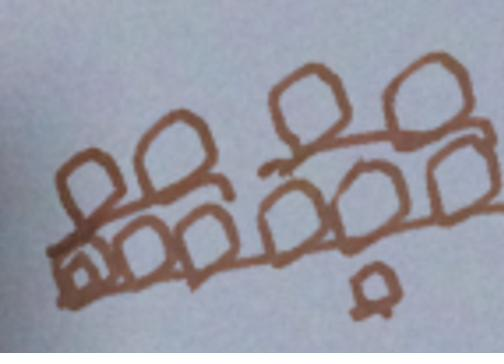

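Call:
move(
  target=[
    [0,0,0,0,0,0,1,0,0.04206,0.14209,0,0.22257,0.20733,-0.8],
    [0,0,0,0,0,0,1,0,0.03641,0.16902,0,0.24442,0.22374,-0.8],
    [0,0,0,0,0,0,1,0,0.03641,0.17846,0,0.24442,0.22374,-0.8],
    [0,0,0,0,0,0,1,0,0.03567,0.18710,0,0.25823,0.23593,-0.8],
    [0,0,0,0,0,0,1,0,0.02397,0.18710,0,0.25823,0.23795,-0.8],
    [0,0,0,0,0,0,1,0,0.01418,0.18710,0,0.25823,0.22941,-0.8],
    [0,0,0,0,0,0,1,0,0.01012,0.18710,0,0.25823,0.22630,-0.8],
    [0,0,0,0,0,0,1,0,0.01630,0.18710,0,0.25823,0.22185,-0.8],
    [0,0,0,0,0,0,1,0,0.02609,0.18710,0,0.25823,0.21871,-0.8],
    [0,0,0,0,0,0,1,0,0.03589,0.18710,0,0.25823,0.22725,-0.8],
    [0,0,0,0,0,0,1,0,0.03994,0.18710,0,0.25823,0.23040,-0.8],
    [0,0,0,0,0,0,1,0,0.03567,0.18710,0,0.25823,0.23593,-0.8],
    [0,0,0,0,0,0,1,0,0.03949,0.19631,0,0.27451,0.24991,-0.8],
    [0,0,0,0,0,0,1,0,0.02592,0.19631,0,0.27451,0.25189,-0.8],
    [0,0,0,0,0,0,1,0,0.01685,0.19631,0,0.27451,0.24335,-0.8],
  ],
  speed=[0.6,0.08,0.03,0.1,0.2,0.2,0.2,0.2,0.2,0.2,0.2,0.2,0.1,0.2,0.2],
  blend=[0,0,0,0.006,0.006,0.004,0.006,0.006,0.004,0.004,0.006,0.006,0.006,0.006,0],
)

Scene clock: 373.40 s.
left_arm: end_effector_position=(+0.3943, +0.3349, +0.1104) grip_measured=+1.000 grip_effort_nm=0.00 end_effector_quat_wxyz=(+0.619, -0.006, +0.785, +0.003) | right_arm: end_effector_position=(+0.3700, +0.0918, +0.0728) grip_measured=-0.643 grip_effort_nm=-1.03 end_effector_quat_wxyz=(-0.407, +0.635, -0.337, -0.563)
Joint names: [wrist pitch, wrist roll, shoulder, wrist yaw, elbow, waist]
Joint positions: left_arm=[1.014 -0.014 1.582 -0.052 0.332 -0.05 0.094] | right_arm=[0.379 -0.569 2.643 -1.488 1.832 0.548 0.017]
Joint torques (N m): left_arm=[1.65 0.04 -6.43 -0.04 5.16 -0.08] | right_arm=[1.12 -0.06 -10.41 -0.35 8.34 -0.55]
Heat: left arm: 44 °C; right arm: 43 °C.
Joint targets: left_arm=[1.021 -0.015 1.574 -0.052 0.340 -0.050] | right_arm=[0.376 -0.577 2.657 -1.500 1.861 0.541]
move: done

Call:
move(
  target=[
    [0,0,0,0,0,0,1,0,-0.00376,0,0,0,-0.00288,-0.8],
    [0,0,0,0,0,0,1,0,0.00212,0,0,0,-0.00697,-0.8],
    [0,0,0,0,0,0,1,0,0.01118,0,0,0,-0.00980,-0.8],
    [0,0,0,0,0,0,1,0,0.02025,0,0,0,-0.00126,-0.8],
    [0,0,0,0,0,0,1,0,0.02401,0,0,0,0.00157,-0.8],
    [0,0,0,0,0,0,1,0,0.02052,0,0,0,0.00656,-0.8],
    [0,0,0,0,0,0,1,0,0.02024,0,0,0,0.01268,-0.8],
    [0,0,0,0,0,0,1,0,0.02024,-0.03597,0,0,0.01268,-0.8],
    [0,0,0,0,0,0,1,0,0.01971,-0.08255,0,-0.09240,-0.03449,-0.8],
    [0,0,0,0,0,0,1,0,0.01405,-0.04523,0,-0.06250,-0.01808,-0.8],
    [0,0,0,0,0,0,1,0,0.01405,-0.03579,0,-0.06250,-0.01808,-0.8],
    [0,0,0,0,0,0,1,0,0.00687,-0.03579,0,-0.06430,-0.01129,-0.8],
    [0,0,0,0,0,0,1,0,0.00150,-0.03579,0,-0.06430,-0.00890,-0.8],
    [0,0,0,0,0,0,1,0,-0.00599,-0.03579,0,-0.06430,-0.01745,-0.8],
    [0,0,0,0,0,0,1,0,-0.00909,-0.03579,0,-0.06430,-0.01987,-0.8],
  ],
  speed=[0.2,0.2,0.2,0.2,0.2,0.2,0.1,0.5,0.5,0.08,0.03,0.1,0.2,0.2,0.2],
  blend=[0.006,0.006,0.004,0.004,0.006,0.006,0,0.01,0,0,0,0.006,0.006,0.004,0],
)

Scene clock: 384.70 s.
left_arm: end_effector_position=(+0.3943, +0.3349, +0.1104) grip_measured=+1.000 grip_effort_nm=0.00 end_effector_quat_wxyz=(+0.619, -0.006, +0.785, +0.003) | right_arm: end_effector_position=(+0.3690, +0.0652, +0.0725) grip_measured=-0.643 grip_effort_nm=-1.03 end_effector_quat_wxyz=(-0.422, +0.632, -0.346, -0.550)
Joint names: [wrist pitch, wrist roll, shoulder, wrist yaw, elbow, waist]
Joint positions: left_arm=[1.014 -0.014 1.582 -0.052 0.332 -0.05 0.094] | right_arm=[0.379 -0.647 2.565 -1.487 1.692 0.505 0.017]
Joint torques (N m): left_arm=[1.67 0.04 -6.37 -0.04 5.23 -0.1] | right_arm=[1.1 -0.05 -10.1 -0.39 7.86 -0.69]
Heat: left arm: 44 °C; right arm: 44 °C.
Joint targets: left_arm=[1.021 -0.015 1.574 -0.052 0.340 -0.050] | right_arm=[0.376 -0.654 2.577 -1.500 1.718 0.497]
move: done

Call:
move(
  target=[
    [0,0,0,0,0,0,1,0,0.00522,0,0,0,-0.00337,-0.8],
    [0,0,0,0,0,0,1,0,0.01270,0,0,0,-0.00576,-0.8],
    [0,0,0,0,0,0,1,0,0.02019,0,0,0,0.00279,-0.8],
    [0,0,0,0,0,0,1,0,0.02329,0,0,0,0.00517,-0.8],
    [0,0,0,0,0,0,1,0,0.01808,0.00612,0,0.01016,0.01520,-0.8],
    [0,0,0,0,0,0,1,0,0.01188,0.00612,0,0.01016,0.01803,-0.8],
    [0,0,0,0,0,0,1,0,0.00513,0.00612,0,0.01016,0.00949,-0.8],
    [0,0,0,0,0,0,1,0,0.00233,0.00612,0,0.01016,0.00733,-0.8],
    [0,0,0,0,0,0,1,0,0.00725,0.00612,0,0.01016,0.00432,-0.8],
    [0,0,0,0,0,0,1,0,0.01400,0.00612,0,0.01016,0.00216,-0.8],
    [0,0,0,0,0,0,1,0,0.02075,0.00612,0,0.01016,0.01070,-0.8],
    [0,0,0,0,0,0,1,0,0.02355,0.00612,0,0.01016,0.01286,-0.8],
    [0,0,0,0,0,0,1,0,0.02355,0.01106,0,0.01906,0.02032,-0.8],
    [0,0,0,0,0,0,1,0,0.01293,0.01106,0,0.01906,0.02379,-0.8],
    [0,0,0,0,0,0,1,0,0.00349,0.01106,0,0.01906,0.01524,-0.8],
  ],
  speed=[0.2,0.2,0.2,0.2,0.15,0.2,0.2,0.2,0.2,0.2,0.2,0.2,0.1,0.2,0.2],
  blend=[0.006,0.004,0.004,0.006,0.006,0.004,0.004,0.006,0.006,0.004,0.004,0.006,0.006,0.006,0],
)

Scene clock: 390.50 s.
left_arm: end_effector_position=(+0.3943, +0.3349, +0.1104) grip_measured=+1.000 grip_effort_nm=0.00 end_effector_quat_wxyz=(+0.619, -0.006, +0.785, +0.003) | right_arm: end_effector_position=(+0.3608, +0.0808, +0.0725) grip_measured=-0.643 grip_effort_nm=-1.03 end_effector_quat_wxyz=(-0.409, +0.635, -0.340, -0.560)
Joint names: [wrist pitch, wrist roll, shoulder, wrist yaw, elbow, waist]
Joint positions: left_arm=[1.014 -0.014 1.582 -0.052 0.332 -0.05 0.094] | right_arm=[0.379 -0.616 2.588 -1.487 1.732 0.539 0.017]
Joint torques (N m): left_arm=[1.68 0.02 -6.48 -0.02 5.14 -0.17] | right_arm=[1.11 -0.09 -10.1 -0.38 8.09 -0.65]
Heat: left arm: 44 °C; right arm: 44 °C.
Joint targets: left_arm=[1.021 -0.015 1.574 -0.052 0.340 -0.050] | right_arm=[0.376 -0.624 2.602 -1.500 1.760 0.531]
move: done

Call:
move(
  target=[
    [0,0,0,0,0,0,1,0,-0.00391,0,0,0,-0.00306,-0.8],
    [0,0,0,0,0,0,1,0,0.00212,0,0,0,-0.00742,-0.8],
    [0,0,0,0,0,0,1,0,0.01156,0,0,0,-0.01048,-0.8],
    [0,0,0,0,0,0,1,0,0.02100,0,0,0,-0.00193,-0.8],
    [0,0,0,0,0,0,1,0,0.02491,0,0,0,0.00112,-0.8],
    [0,0,0,0,0,0,1,0,0.01797,0,0,0,0.00508,-0.8],
    [0,0,0,0,0,0,1,0,0.02077,0.00683,0,0.01237,0.01484,-0.8],
    [0,0,0,0,0,0,1,0,0.01089,0.00683,0,0.01237,0.01754,-0.8],
    [0,0,0,0,0,0,1,0,0.00306,0.00683,0,0.01237,0.00899,-0.8],
    [0,0,0,0,0,0,1,0,-0.00018,0.00683,0,0.01237,0.00647,-0.8],
    [0,0,0,0,0,0,1,0,0.00519,0.00683,0,0.01237,0.00288,-0.8],
    [0,0,0,0,0,0,1,0,0.01301,0.00683,0,0.01237,0.00036,-0.8],
    [0,0,0,0,0,0,1,0,0.02084,0.00683,0,0.01237,0.00890,-0.8],
    [0,0,0,0,0,0,1,0,0.02408,0.00683,0,0.01237,0.01142,-0.8],
    [0,0,0,0,0,0,1,0,0.01815,0.00683,0,0.01237,0.01942,-0.8],
  ],
  speed=[0.2,0.2,0.2,0.2,0.2,0.2,0.12,0.2,0.2,0.2,0.2,0.2,0.2,0.2,0.15],
  blend=[0.006,0.006,0.004,0.004,0.006,0.006,0.006,0.006,0.004,0.006,0.006,0.004,0.004,0.006,0],
)

Scene clock: 396.23 s.
left_arm: end_effector_position=(+0.3943, +0.3349, +0.1104) grip_measured=+1.000 grip_effort_nm=0.00 end_effector_quat_wxyz=(+0.619, -0.006, +0.785, +0.003) | right_arm: end_effector_position=(+0.3519, +0.0937, +0.0727) grip_measured=-0.643 grip_effort_nm=-1.03 end_effector_quat_wxyz=(-0.361, +0.615, -0.374, -0.593)
Joint names: [wrist pitch, wrist roll, shoulder, wrist yaw, elbow, waist]
Joint positions: left_arm=[1.014 -0.014 1.582 -0.052 0.332 -0.05 0.094] | right_arm=[0.379 -0.463 2.603 -1.488 1.759 0.568 0.017]
Joint torques (N m): left_arm=[1.68 0.02 -6.43 -0.07 5.24 -0.16] | right_arm=[1.11 -0.08 -10.18 -0.36 8.14 0.43]
Heat: left arm: 44 °C; right arm: 44 °C.
Joint targets: left_arm=[1.021 -0.015 1.574 -0.052 0.340 -0.050] | right_arm=[0.376 -0.470 2.617 -1.500 1.788 0.575]
move: done

Call:
move(
  target=[
    [0,0,0,0,0,0,1,0,0,-0.03588,0,0,0,-0.8],
    [0,0,0,0,0,0,1,0,0.00021,-0.05656,0,-0.03040,0.03889,-0.8],
    [0,0,0,0,0,0,1,0,0.00587,-0.02464,0,-0.04245,0.02248,-0.8],
    [0,0,0,0,0,0,1,0,0.00587,-0.01385,0,-0.04245,0.02248,-0.8],
    [0,0,0,0,0,0,1,0,0.01276,-0.01385,0,-0.04245,0.01695,-0.8],
    [0,0,0,0,0,0,1,0,0.00786,-0.01385,0,-0.04245,0.01556,-0.8],
    [0,0,0,0,0,0,1,0,-0.00176,-0.01385,0,-0.04245,0.02684,-0.8],
    [0,0,0,0,0,0,1,0,-0.01134,-0.01385,0,-0.04245,0.02963,-0.8],
    [0,0,0,0,0,0,1,0,-0.01417,-0.01385,0,-0.04245,0.01965,-0.8],
    [0,0,0,0,0,0,1,0,-0.00526,-0.01385,0,-0.04245,0.01547,-0.8],
    [0,0,0,0,0,0,1,0,0.00154,-0.01385,0,-0.04245,0.01129,-0.8],
    [0,0,0,0,0,0,1,0,-0.00341,-0.01385,0,-0.04245,0.00985,-0.8],
    [0,0,0,0,0,0,1,0,-0.01299,-0.01385,0,-0.04245,0.02118,-0.8],
    [0,0,0,0,0,0,1,0,-0.02258,-0.01385,0,-0.04245,0.02397,-0.8],
    [0,0,0,0,0,0,1,0,-0.02541,-0.01385,0,-0.04245,0.01398,-0.8],
  ],
  speed=[0.5,0.5,0.08,0.03,0.15,0.15,0.15,0.15,0.15,0.15,0.15,0.15,0.15,0.15,0.15],
  blend=[0.01,0,0,0,0.004,0.004,0.004,0.004,0.004,0.004,0.004,0.004,0.004,0.004,0],
)

Scene clock: 408.10 s.
left_arm: end_effector_position=(+0.3943, +0.3349, +0.1104) grip_measured=+1.000 grip_effort_nm=0.00 end_effector_quat_wxyz=(+0.619, -0.006, +0.785, +0.003) | right_arm: end_effector_position=(+0.3240, +0.1028, +0.0719) grip_measured=-0.643 grip_effort_nm=-1.03 end_effector_quat_wxyz=(-0.400, +0.655, -0.300, -0.567)
Joint names: [wrist pitch, wrist roll, shoulder, wrist yaw, elbow, waist]
Joint positions: left_arm=[1.014 -0.014 1.582 -0.052 0.332 -0.05 0.094] | right_arm=[0.379 -0.679 2.571 -1.493 1.698 0.612 0.017]
Joint torques (N m): left_arm=[1.69 0.03 -6.39 -0.03 5.05 -0.08] | right_arm=[1.09 -0.07 -9.92 -0.33 5.04 -0.54]
Heat: left arm: 44 °C; right arm: 44 °C.
Joint targets: left_arm=[1.021 -0.015 1.574 -0.052 0.340 -0.050] | right_arm=[0.376 -0.686 2.586 -1.500 1.693 0.605]
move: done

Call:
move(
  target=[
    [0,0,0,0,0,0,1,0,0.00892,0,0,0,-0.00418,-0.8],
    [0,0,0,0,0,0,1,0,0.01850,0,0,0,-0.00697,-0.8],
    [0,0,0,0,0,0,1,0,0.02133,0,0,0,0.00301,-0.8],
    [0,0,0,0,0,0,1,0,0.01242,0,0,0,0.00719,-0.8],
    [0,0,0,0,0,0,1,0,0.00562,0,0,0,0.01138,-0.8],
    [0,0,0,0,0,0,1,0,0.01057,0,0,0,0.01281,-0.8],
    [0,0,0,0,0,0,1,0,0.02015,0,0,0,0.00148,-0.8],
    [0,0,0,0,0,0,1,0,0.02975,0,0,0,-0.00130,-0.8],
    [0,0,0,0,0,0,1,0,0.03258,0,0,0,0.00868,-0.8],
    [0,0,0,0,0,0,1,0,0.02365,0,0,0,0.01286,-0.8],
    [0,0,0,0,0,0,1,0,0.01689,0,0,0,0.01704,-0.8],
    [0,0,0,0,0,0,1,0,0.02179,0,0,0,0.01848,-0.8],
    [0,0,0,0,0,0,1,0,0.03140,0,0,0,0.00715,-0.8],
    [0,0,0,0,0,0,1,0,0.03140,-0.03732,0,0,0.00715,-0.8],
    [0,0,0,0,0,0,1,0,0.01563,-0.03732,0,0,0.01268,-0.8],
  ],
  speed=[0.15,0.15,0.15,0.15,0.15,0.15,0.15,0.15,0.15,0.15,0.15,0.15,0.15,0.5,0.5],
  blend=[0.004,0.004,0.004,0.004,0.004,0.004,0.004,0.004,0.004,0.004,0.004,0.004,0,0.01,0],
)

Scene clock: 417.27 s.
left_arm: end_effector_position=(+0.3943, +0.3349, +0.1104) grip_measured=+1.000 grip_effort_nm=0.00 end_effector_quat_wxyz=(+0.619, -0.006, +0.785, +0.003) | right_arm: end_effector_position=(+0.3183, +0.1089, +0.0831) grip_measured=-0.643 grip_effort_nm=-1.03 end_effector_quat_wxyz=(-0.366, +0.640, -0.331, -0.590)
Joint names: [wrist pitch, wrist roll, shoulder, wrist yaw, elbow, waist]
Joint positions: left_arm=[1.014 -0.014 1.582 -0.052 0.332 -0.05 0.094] | right_arm=[0.381 -0.546 2.549 -1.488 1.698 0.628 0.017]
Joint torques (N m): left_arm=[1.66 0.03 -6.41 -0.01 5.07 -0.03] | right_arm=[1.09 -0.11 -14.45 -0.36 5.11 0.51]
Heat: left arm: 44 °C; right arm: 45 °C.
Joint targets: left_arm=[1.021 -0.015 1.574 -0.052 0.340 -0.050] | right_arm=[0.376 -0.554 2.503 -1.500 1.693 0.634]
move: off_target (right_arm); right_arm: the shoulder is farthest, 0.046 rad from its target

Call:
move(
  target=[
    [0,0,0,0,0,0,1,0,0.00566,0.03651,0,0.03566,-0.01641,-0.8],
    [0,0,0,0,0,0,1,0,0.00566,0.04645,0,0.03566,-0.01641,-0.8],
    [0,0,0,0,0,0,1,0,0.01281,0.04645,0,0.03341,-0.02082,-0.8],
    [0,0,0,0,0,0,1,0,0.01454,0.04645,0,0.03341,-0.02329,-0.8],
    [0,0,0,0,0,0,1,0,0.00675,0.04645,0,0.03341,-0.01385,-0.8],
    [0,0,0,0,0,0,1,0,-0.00087,0.04645,0,0.03341,-0.01138,-0.8],
    [0,0,0,0,0,0,1,0,-0.00791,0.04645,0,0.03341,-0.00832,-0.8],
    [0,0,0,0,0,0,1,0,-0.00964,0.04645,0,0.03341,-0.00585,-0.8],
    [0,0,0,0,0,0,1,0,-0.00185,0.04645,0,0.03341,-0.01529,-0.8],
    [0,0,0,0,0,0,1,0,0.00577,0.04645,0,0.03341,-0.01776,-0.8],
    [0,0,0,0,0,0,1,0,0.00972,0.04798,0,0.03665,-0.02289,-0.8],
    [0,0,0,0,0,0,1,0,0.01377,0.04798,0,0.03665,-0.02662,-0.8],
    [0,0,0,0,0,0,1,0,0.00877,0.04798,0,0.03665,-0.02891,-0.8],
    [0,0,0,0,0,0,1,0,0.00183,0.04798,0,0.03665,-0.02037,-0.8],
    [0,0,0,0,0,0,1,0,-0.00511,0.04798,0,0.03665,-0.01808,-0.8],
  ],
  speed=[0.08,0.03,0.15,0.15,0.15,0.15,0.15,0.15,0.15,0.15,0.15,0.15,0.15,0.15,0.15],
  blend=[0,0,0.004,0.004,0.004,0.004,0.004,0.004,0.004,0.004,0.004,0.004,0.004,0.004,0],
)

Scene clock: 425.67 s.
left_arm: end_effector_position=(+0.3943, +0.3349, +0.1104) grip_measured=+1.000 grip_effort_nm=0.00 end_effector_quat_wxyz=(+0.619, -0.006, +0.785, +0.003) | right_arm: end_effector_position=(+0.3419, +0.0992, +0.0727) grip_measured=-0.643 grip_effort_nm=-1.03 end_effector_quat_wxyz=(-0.390, +0.640, -0.330, -0.574)
Joint names: [wrist pitch, wrist roll, shoulder, wrist yaw, elbow, waist]
Joint positions: left_arm=[1.014 -0.014 1.582 -0.052 0.332 -0.05 0.094] | right_arm=[0.381 -0.589 2.596 -1.488 1.746 0.587 0.017]
Joint torques (N m): left_arm=[1.67 0.06 -6.46 -0.04 5.19 -0.12] | right_arm=[1.09 -0.06 -10.15 -0.36 8.16 0.51]
Heat: left arm: 44 °C; right arm: 45 °C.
Joint targets: left_arm=[1.021 -0.015 1.574 -0.052 0.340 -0.050] | right_arm=[0.376 -0.597 2.610 -1.500 1.775 0.593]
move: done

Call:
move(
  target=[
    [0,0,0,0,0,0,1,0,-0.00286,0,0,0,0.00337,-0.8],
    [0,0,0,0,0,0,1,0,0.00213,0,0,0,0.00567,-0.8],
    [0,0,0,0,0,0,1,0,0.00907,0,0,0,-0.00288,-0.8],
    [0,0,0,0,0,0,1,0,0.01602,0,0,0,-0.00517,-0.8],
    [0,0,0,0,0,0,1,0,0.01022,0,0,0,-0.00886,-0.8],
    [0,0,0,0,0,0,1,0,0.00369,0,0,0,0.00085,-0.8],
    [0,0,0,0,0,0,1,0,0.00581,0,0,0,0.00373,-0.8],
    [0,0,0,0,0,0,1,0,0.01234,0,0,0,-0.00598,-0.8],
    [0,0,0,0,0,0,1,0,0.01598,0.00751,0,0.01317,-0.00719,-0.8],
    [0,0,0,0,0,0,1,0,0.01986,0.00751,0,0.01317,-0.01070,-0.8],
    [0,0,0,0,0,0,1,0,0.01501,0.00751,0,0.01317,-0.01286,-0.8],
    [0,0,0,0,0,0,1,0,0.00844,0.00751,0,0.01317,-0.00432,-0.8],
    [0,0,0,0,0,0,1,0,0.00186,0.00751,0,0.01317,-0.00216,-0.8],
    [0,0,0,0,0,0,1,0,-0.00086,0.00751,0,0.01317,0.00090,-0.8],
    [0,0,0,0,0,0,1,0,0.00398,0.00751,0,0.01317,0.00306,-0.8],
  ],
  speed=[0.15,0.15,0.15,0.15,0.15,0.15,0.15,0.15,0.15,0.15,0.15,0.15,0.15,0.15,0.15],
  blend=[0.004,0.004,0.004,0.004,0.004,0.004,0.004,0.004,0.004,0.004,0.004,0.004,0.004,0.004,0],
)

Scene clock: 432.37 s.
left_arm: end_effector_position=(+0.3943, +0.3349, +0.1104) grip_measured=+1.000 grip_effort_nm=0.00 end_effector_quat_wxyz=(+0.619, -0.006, +0.785, +0.003) | right_arm: end_effector_position=(+0.3427, +0.1039, +0.0726) grip_measured=-0.643 grip_effort_nm=-1.03 end_effector_quat_wxyz=(-0.387, +0.640, -0.329, -0.576)
Joint names: [wrist pitch, wrist roll, shoulder, wrist yaw, elbow, waist]
Joint positions: left_arm=[1.014 -0.014 1.582 -0.052 0.332 -0.05 0.094] | right_arm=[0.381 -0.571 2.613 -1.489 1.776 0.594 0.017]
Joint torques (N m): left_arm=[1.68 0.04 -6.35 -0.02 5.18 0.06] | right_arm=[1.1 0.07 -10.25 -0.35 8.18 0.54]
Heat: left arm: 44 °C; right arm: 44 °C.
Joint targets: left_arm=[1.021 -0.015 1.574 -0.052 0.340 -0.050] | right_arm=[0.376 -0.563 2.627 -1.500 1.804 0.600]
move: done

Call:
move(
  target=[
    [0,0,0,0,0,0,1,0,0.00658,0,0,0,-0.00854,-0.8],
    [0,0,0,0,0,0,1,0,0.01315,0,0,0,-0.01070,-0.8],
    [0,0,0,0,0,0,1,0,0.01336,0.00481,0,0.00868,-0.01587,-0.8],
    [0,0,0,0,0,0,1,0,0.01740,0.00481,0,0.00868,-0.01956,-0.8],
    [0,0,0,0,0,0,1,0,0.01240,0.00481,0,0.00868,-0.02185,-0.8],
    [0,0,0,0,0,0,1,0,0.00547,0.00481,0,0.00868,-0.01331,-0.8],
    [0,0,0,0,0,0,1,0,-0.00146,0.00481,0,0.00868,-0.01102,-0.8],
    [0,0,0,0,0,0,1,0,-0.00434,0.00481,0,0.00868,-0.00778,-0.8],
    [0,0,0,0,0,0,1,0,0.00066,0.00481,0,0.00868,-0.00549,-0.8],
    [0,0,0,0,0,0,1,0,0.00759,0.00481,0,0.00868,-0.01403,-0.8],
    [0,0,0,0,0,0,1,0,0.01452,0.00481,0,0.00868,-0.01632,-0.8],
    [0,0,0,0,0,0,1,0,0.02092,0.00481,0,0.00868,-0.01893,-0.8],
    [0,0,0,0,0,0,1,0,0.02379,0.00481,0,0.00868,-0.02217,-0.8],
    [0,0,0,0,0,0,1,0,0.01880,0.00481,0,0.00868,-0.02446,-0.8],
    [0,0,0,0,0,0,1,0,0.01187,0.00481,0,0.00868,-0.01592,-0.8],
  ],
  speed=[0.15,0.15,0.15,0.15,0.15,0.15,0.15,0.15,0.15,0.15,0.15,0.15,0.15,0.15,0.15],
  blend=[0.004,0.004,0.004,0.004,0.004,0.004,0.004,0.004,0.004,0.004,0.004,0.004,0.004,0.004,0],
)

Scene clock: 439.47 s.
left_arm: end_effector_position=(+0.3943, +0.3349, +0.1104) grip_measured=+1.000 grip_effort_nm=0.00 end_effector_quat_wxyz=(+0.619, -0.006, +0.785, +0.003) | right_arm: end_effector_position=(+0.3602, +0.0929, +0.0728) grip_measured=-0.643 grip_effort_nm=-1.03 end_effector_quat_wxyz=(-0.365, +0.614, -0.374, -0.591)
Joint names: [wrist pitch, wrist roll, shoulder, wrist yaw, elbow, waist]
Joint positions: left_arm=[1.014 -0.014 1.582 -0.052 0.332 -0.05 0.094] | right_arm=[0.381 -0.453 2.623 -1.491 1.795 0.559 0.017]
Joint torques (N m): left_arm=[1.68 0.02 -6.45 -0.02 5.31 -0.08] | right_arm=[1.1 -0.07 -10.3 -0.33 8.25 0.5]
Heat: left arm: 44 °C; right arm: 43 °C.
Joint targets: left_arm=[1.021 -0.015 1.574 -0.052 0.340 -0.050] | right_arm=[0.376 -0.462 2.637 -1.500 1.823 0.565]
move: done

Call:
move(
  target=[
    [0,0,0,0,0,0,1,0,-0.00693,0,0,0,0.00229,-0.8],
    [0,0,0,0,0,0,1,0,-0.00981,0,0,0,0.00553,-0.8],
    [0,0,0,0,0,0,1,0,-0.00481,0,0,0,0.00782,-0.8],
    [0,0,0,0,0,0,1,0,0.00212,0,0,0,-0.00072,-0.8],
    [0,0,0,0,0,0,1,0,0.00905,0,0,0,-0.00301,-0.8],
    [0,0,0,0,0,0,1,0,0.02067,0,0,0,-0.00549,-0.8],
    [0,0,0,0,0,0,1,0,0.02355,0,0,0,-0.00872,-0.8],
    [0,0,0,0,0,0,1,0,0.01855,0,0,0,-0.01102,-0.8],
    [0,0,0,0,0,0,1,0,0.01162,0,0,0,-0.00247,-0.8],
    [0,0,0,0,0,0,1,0,0.00469,0,0,0,-0.00018,-0.8],
    [0,0,0,0,0,0,1,0,0.00181,0,0,0,0.00306,-0.8],
    [0,0,0,0,0,0,1,0,0.00681,0,0,0,0.00535,-0.8],
    [0,0,0,0,0,0,1,0,0.01374,0,0,0,-0.00319,-0.8],
    [0,0,0,0,0,0,1,0,0.02067,0,0,0,-0.00549,-0.8],
    [0,0,0,0,0,0,1,0,0.01204,0,0,0,0.00409,-0.8],
  ],
  speed=[0.15,0.15,0.15,0.15,0.15,0.15,0.15,0.15,0.15,0.15,0.15,0.15,0.15,0.15,0.15],
  blend=[0.004,0.004,0.004,0.004,0.004,0.004,0.004,0.004,0.004,0.004,0.004,0.004,0.004,0.004,0],
)

Scene clock: 446.27 s.
left_arm: end_effector_position=(+0.3943, +0.3349, +0.1104) grip_measured=+1.000 grip_effort_nm=0.00 end_effector_quat_wxyz=(+0.619, -0.006, +0.785, +0.003) | right_arm: end_effector_position=(+0.3563, +0.0952, +0.0721) grip_measured=-0.643 grip_effort_nm=-1.03 end_effector_quat_wxyz=(-0.331, +0.596, -0.402, -0.612)
Joint names: [wrist pitch, wrist roll, shoulder, wrist yaw, elbow, waist]
Joint positions: left_arm=[1.014 -0.014 1.582 -0.052 0.332 -0.05 0.094] | right_arm=[0.381 -0.35 2.625 -1.495 1.795 0.566 0.017]
Joint torques (N m): left_arm=[1.71 0.02 -6.43 -0.04 5.26 -0.06] | right_arm=[1.09 -0.08 -10.41 -0.3 8.24 0.65]
Heat: left arm: 44 °C; right arm: 43 °C.
Joint targets: left_arm=[1.021 -0.015 1.574 -0.052 0.340 -0.050] | right_arm=[0.376 -0.360 2.637 -1.500 1.823 0.574]
move: done

Call:
move(
  target=[
    [0,0,0,0,0,0,1,0,-0.00533,0,0,0,0.00171,-0.8],
    [0,0,0,0,0,0,1,0,-0.00753,0,0,0,0.00423,-0.8],
    [0,0,0,0,0,0,1,0,-0.00321,0,0,0,0.00598,-0.8],
    [0,0,0,0,0,0,1,0,0.00212,0,0,0,-0.00256,-0.8],
    [0,0,0,0,0,0,1,0,0.00745,0,0,0,-0.00432,-0.8],
    [0,0,0,0,0,0,1,0,0.00965,0,0,0,-0.00683,-0.8],
    [0,0,0,0,0,0,1,0,0.00533,0,0,0,-0.00859,-0.8],
    [0,0,0,0,0,0,1,0,0,0,0,0,0,-0.8],
    [0,0,0,0,0,0,1,0,0,-0.03602,0,0,0,-0.8],
    [0,0,0,0,0,0,1,0,-0.04242,-0.18755,0,-0.25778,-0.16812,-0.8],
    [0,0,0,0,0,0,1,0,-0.04242,-0.18755,0,-0.25778,-0.25805,-0.8],
  ],
  speed=[0.15,0.15,0.15,0.15,0.15,0.15,0.15,0.15,0.5,0.9,0.8],
  blend=[0.004,0.004,0.004,0.004,0.004,0.004,0.004,0,0.01,0.1,0],
  cameras=["cam_above"],
)

Call:
zoom_image(
  camera="cam_above",
  region=[230, 230, 330, 340],
)

Call:
zoom_image(
  camera="cam_above",
  region=[185, 185, 485, 425],
)

Scene clock: 451.30 s.
left_arm: end_effector_position=(+0.3943, +0.3349, +0.1104) grip_measured=+1.000 grip_effort_nm=0.00 end_effector_quat_wxyz=(+0.619, -0.006, +0.785, +0.003) | right_arm: end_effector_position=(+0.4390, -0.1654, +0.0971) grip_measured=-0.643 grip_effort_nm=-1.03 end_effector_quat_wxyz=(+0.529, -0.513, +0.513, +0.440)
Joint names: [wrist pitch, wrist roll, shoulder, wrist yaw, elbow, waist]
Joint positions: left_arm=[1.014 -0.014 1.582 -0.052 0.332 -0.05 0.094] | right_arm=[0.38 -0.713 2.261 -1.478 1.258 -0.001 0.017]
Joint torques (N m): left_arm=[1.65 0 -6.34 -0.01 5.22 -0.08] | right_arm=[1.04 -0.08 -12.21 -0.53 4.26 0.08]
Heat: left arm: 44 °C; right arm: 43 °C.
Joint targets: left_arm=[1.021 -0.015 1.574 -0.052 0.340 -0.050] | right_arm=[0.376 -0.720 2.220 -1.500 1.250 0.000]
move: off_target (right_arm); right_arm: the shoulder is farthest, 0.042 rad from its target
Images, in order (width x height): cam_above 672x504.

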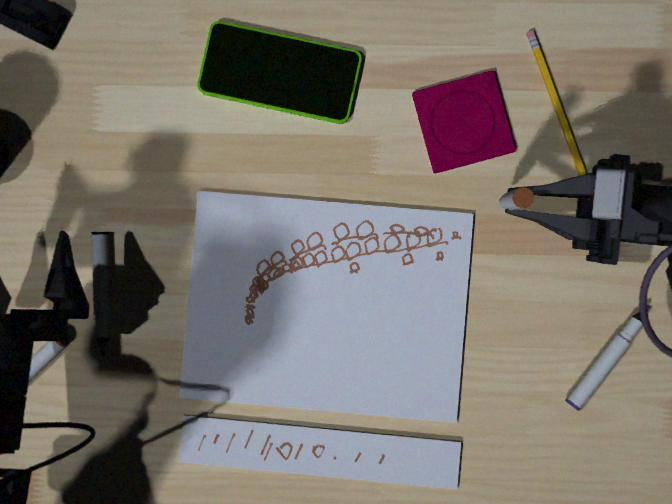

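Scaled by 4.582 from the camera's 672x504 image, which has a finer 960x720 frame.

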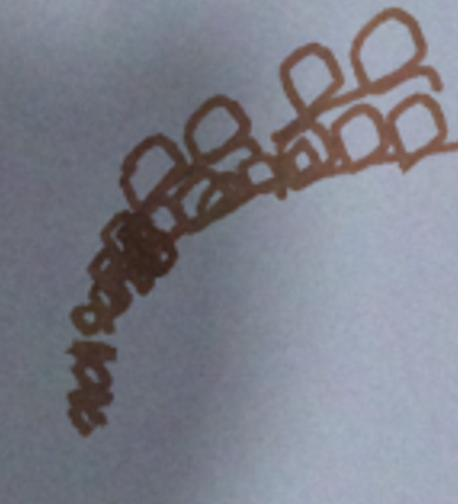

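Scaled by 1.680 from the camera's 672x504 image, which has a finer 960x720 frame.

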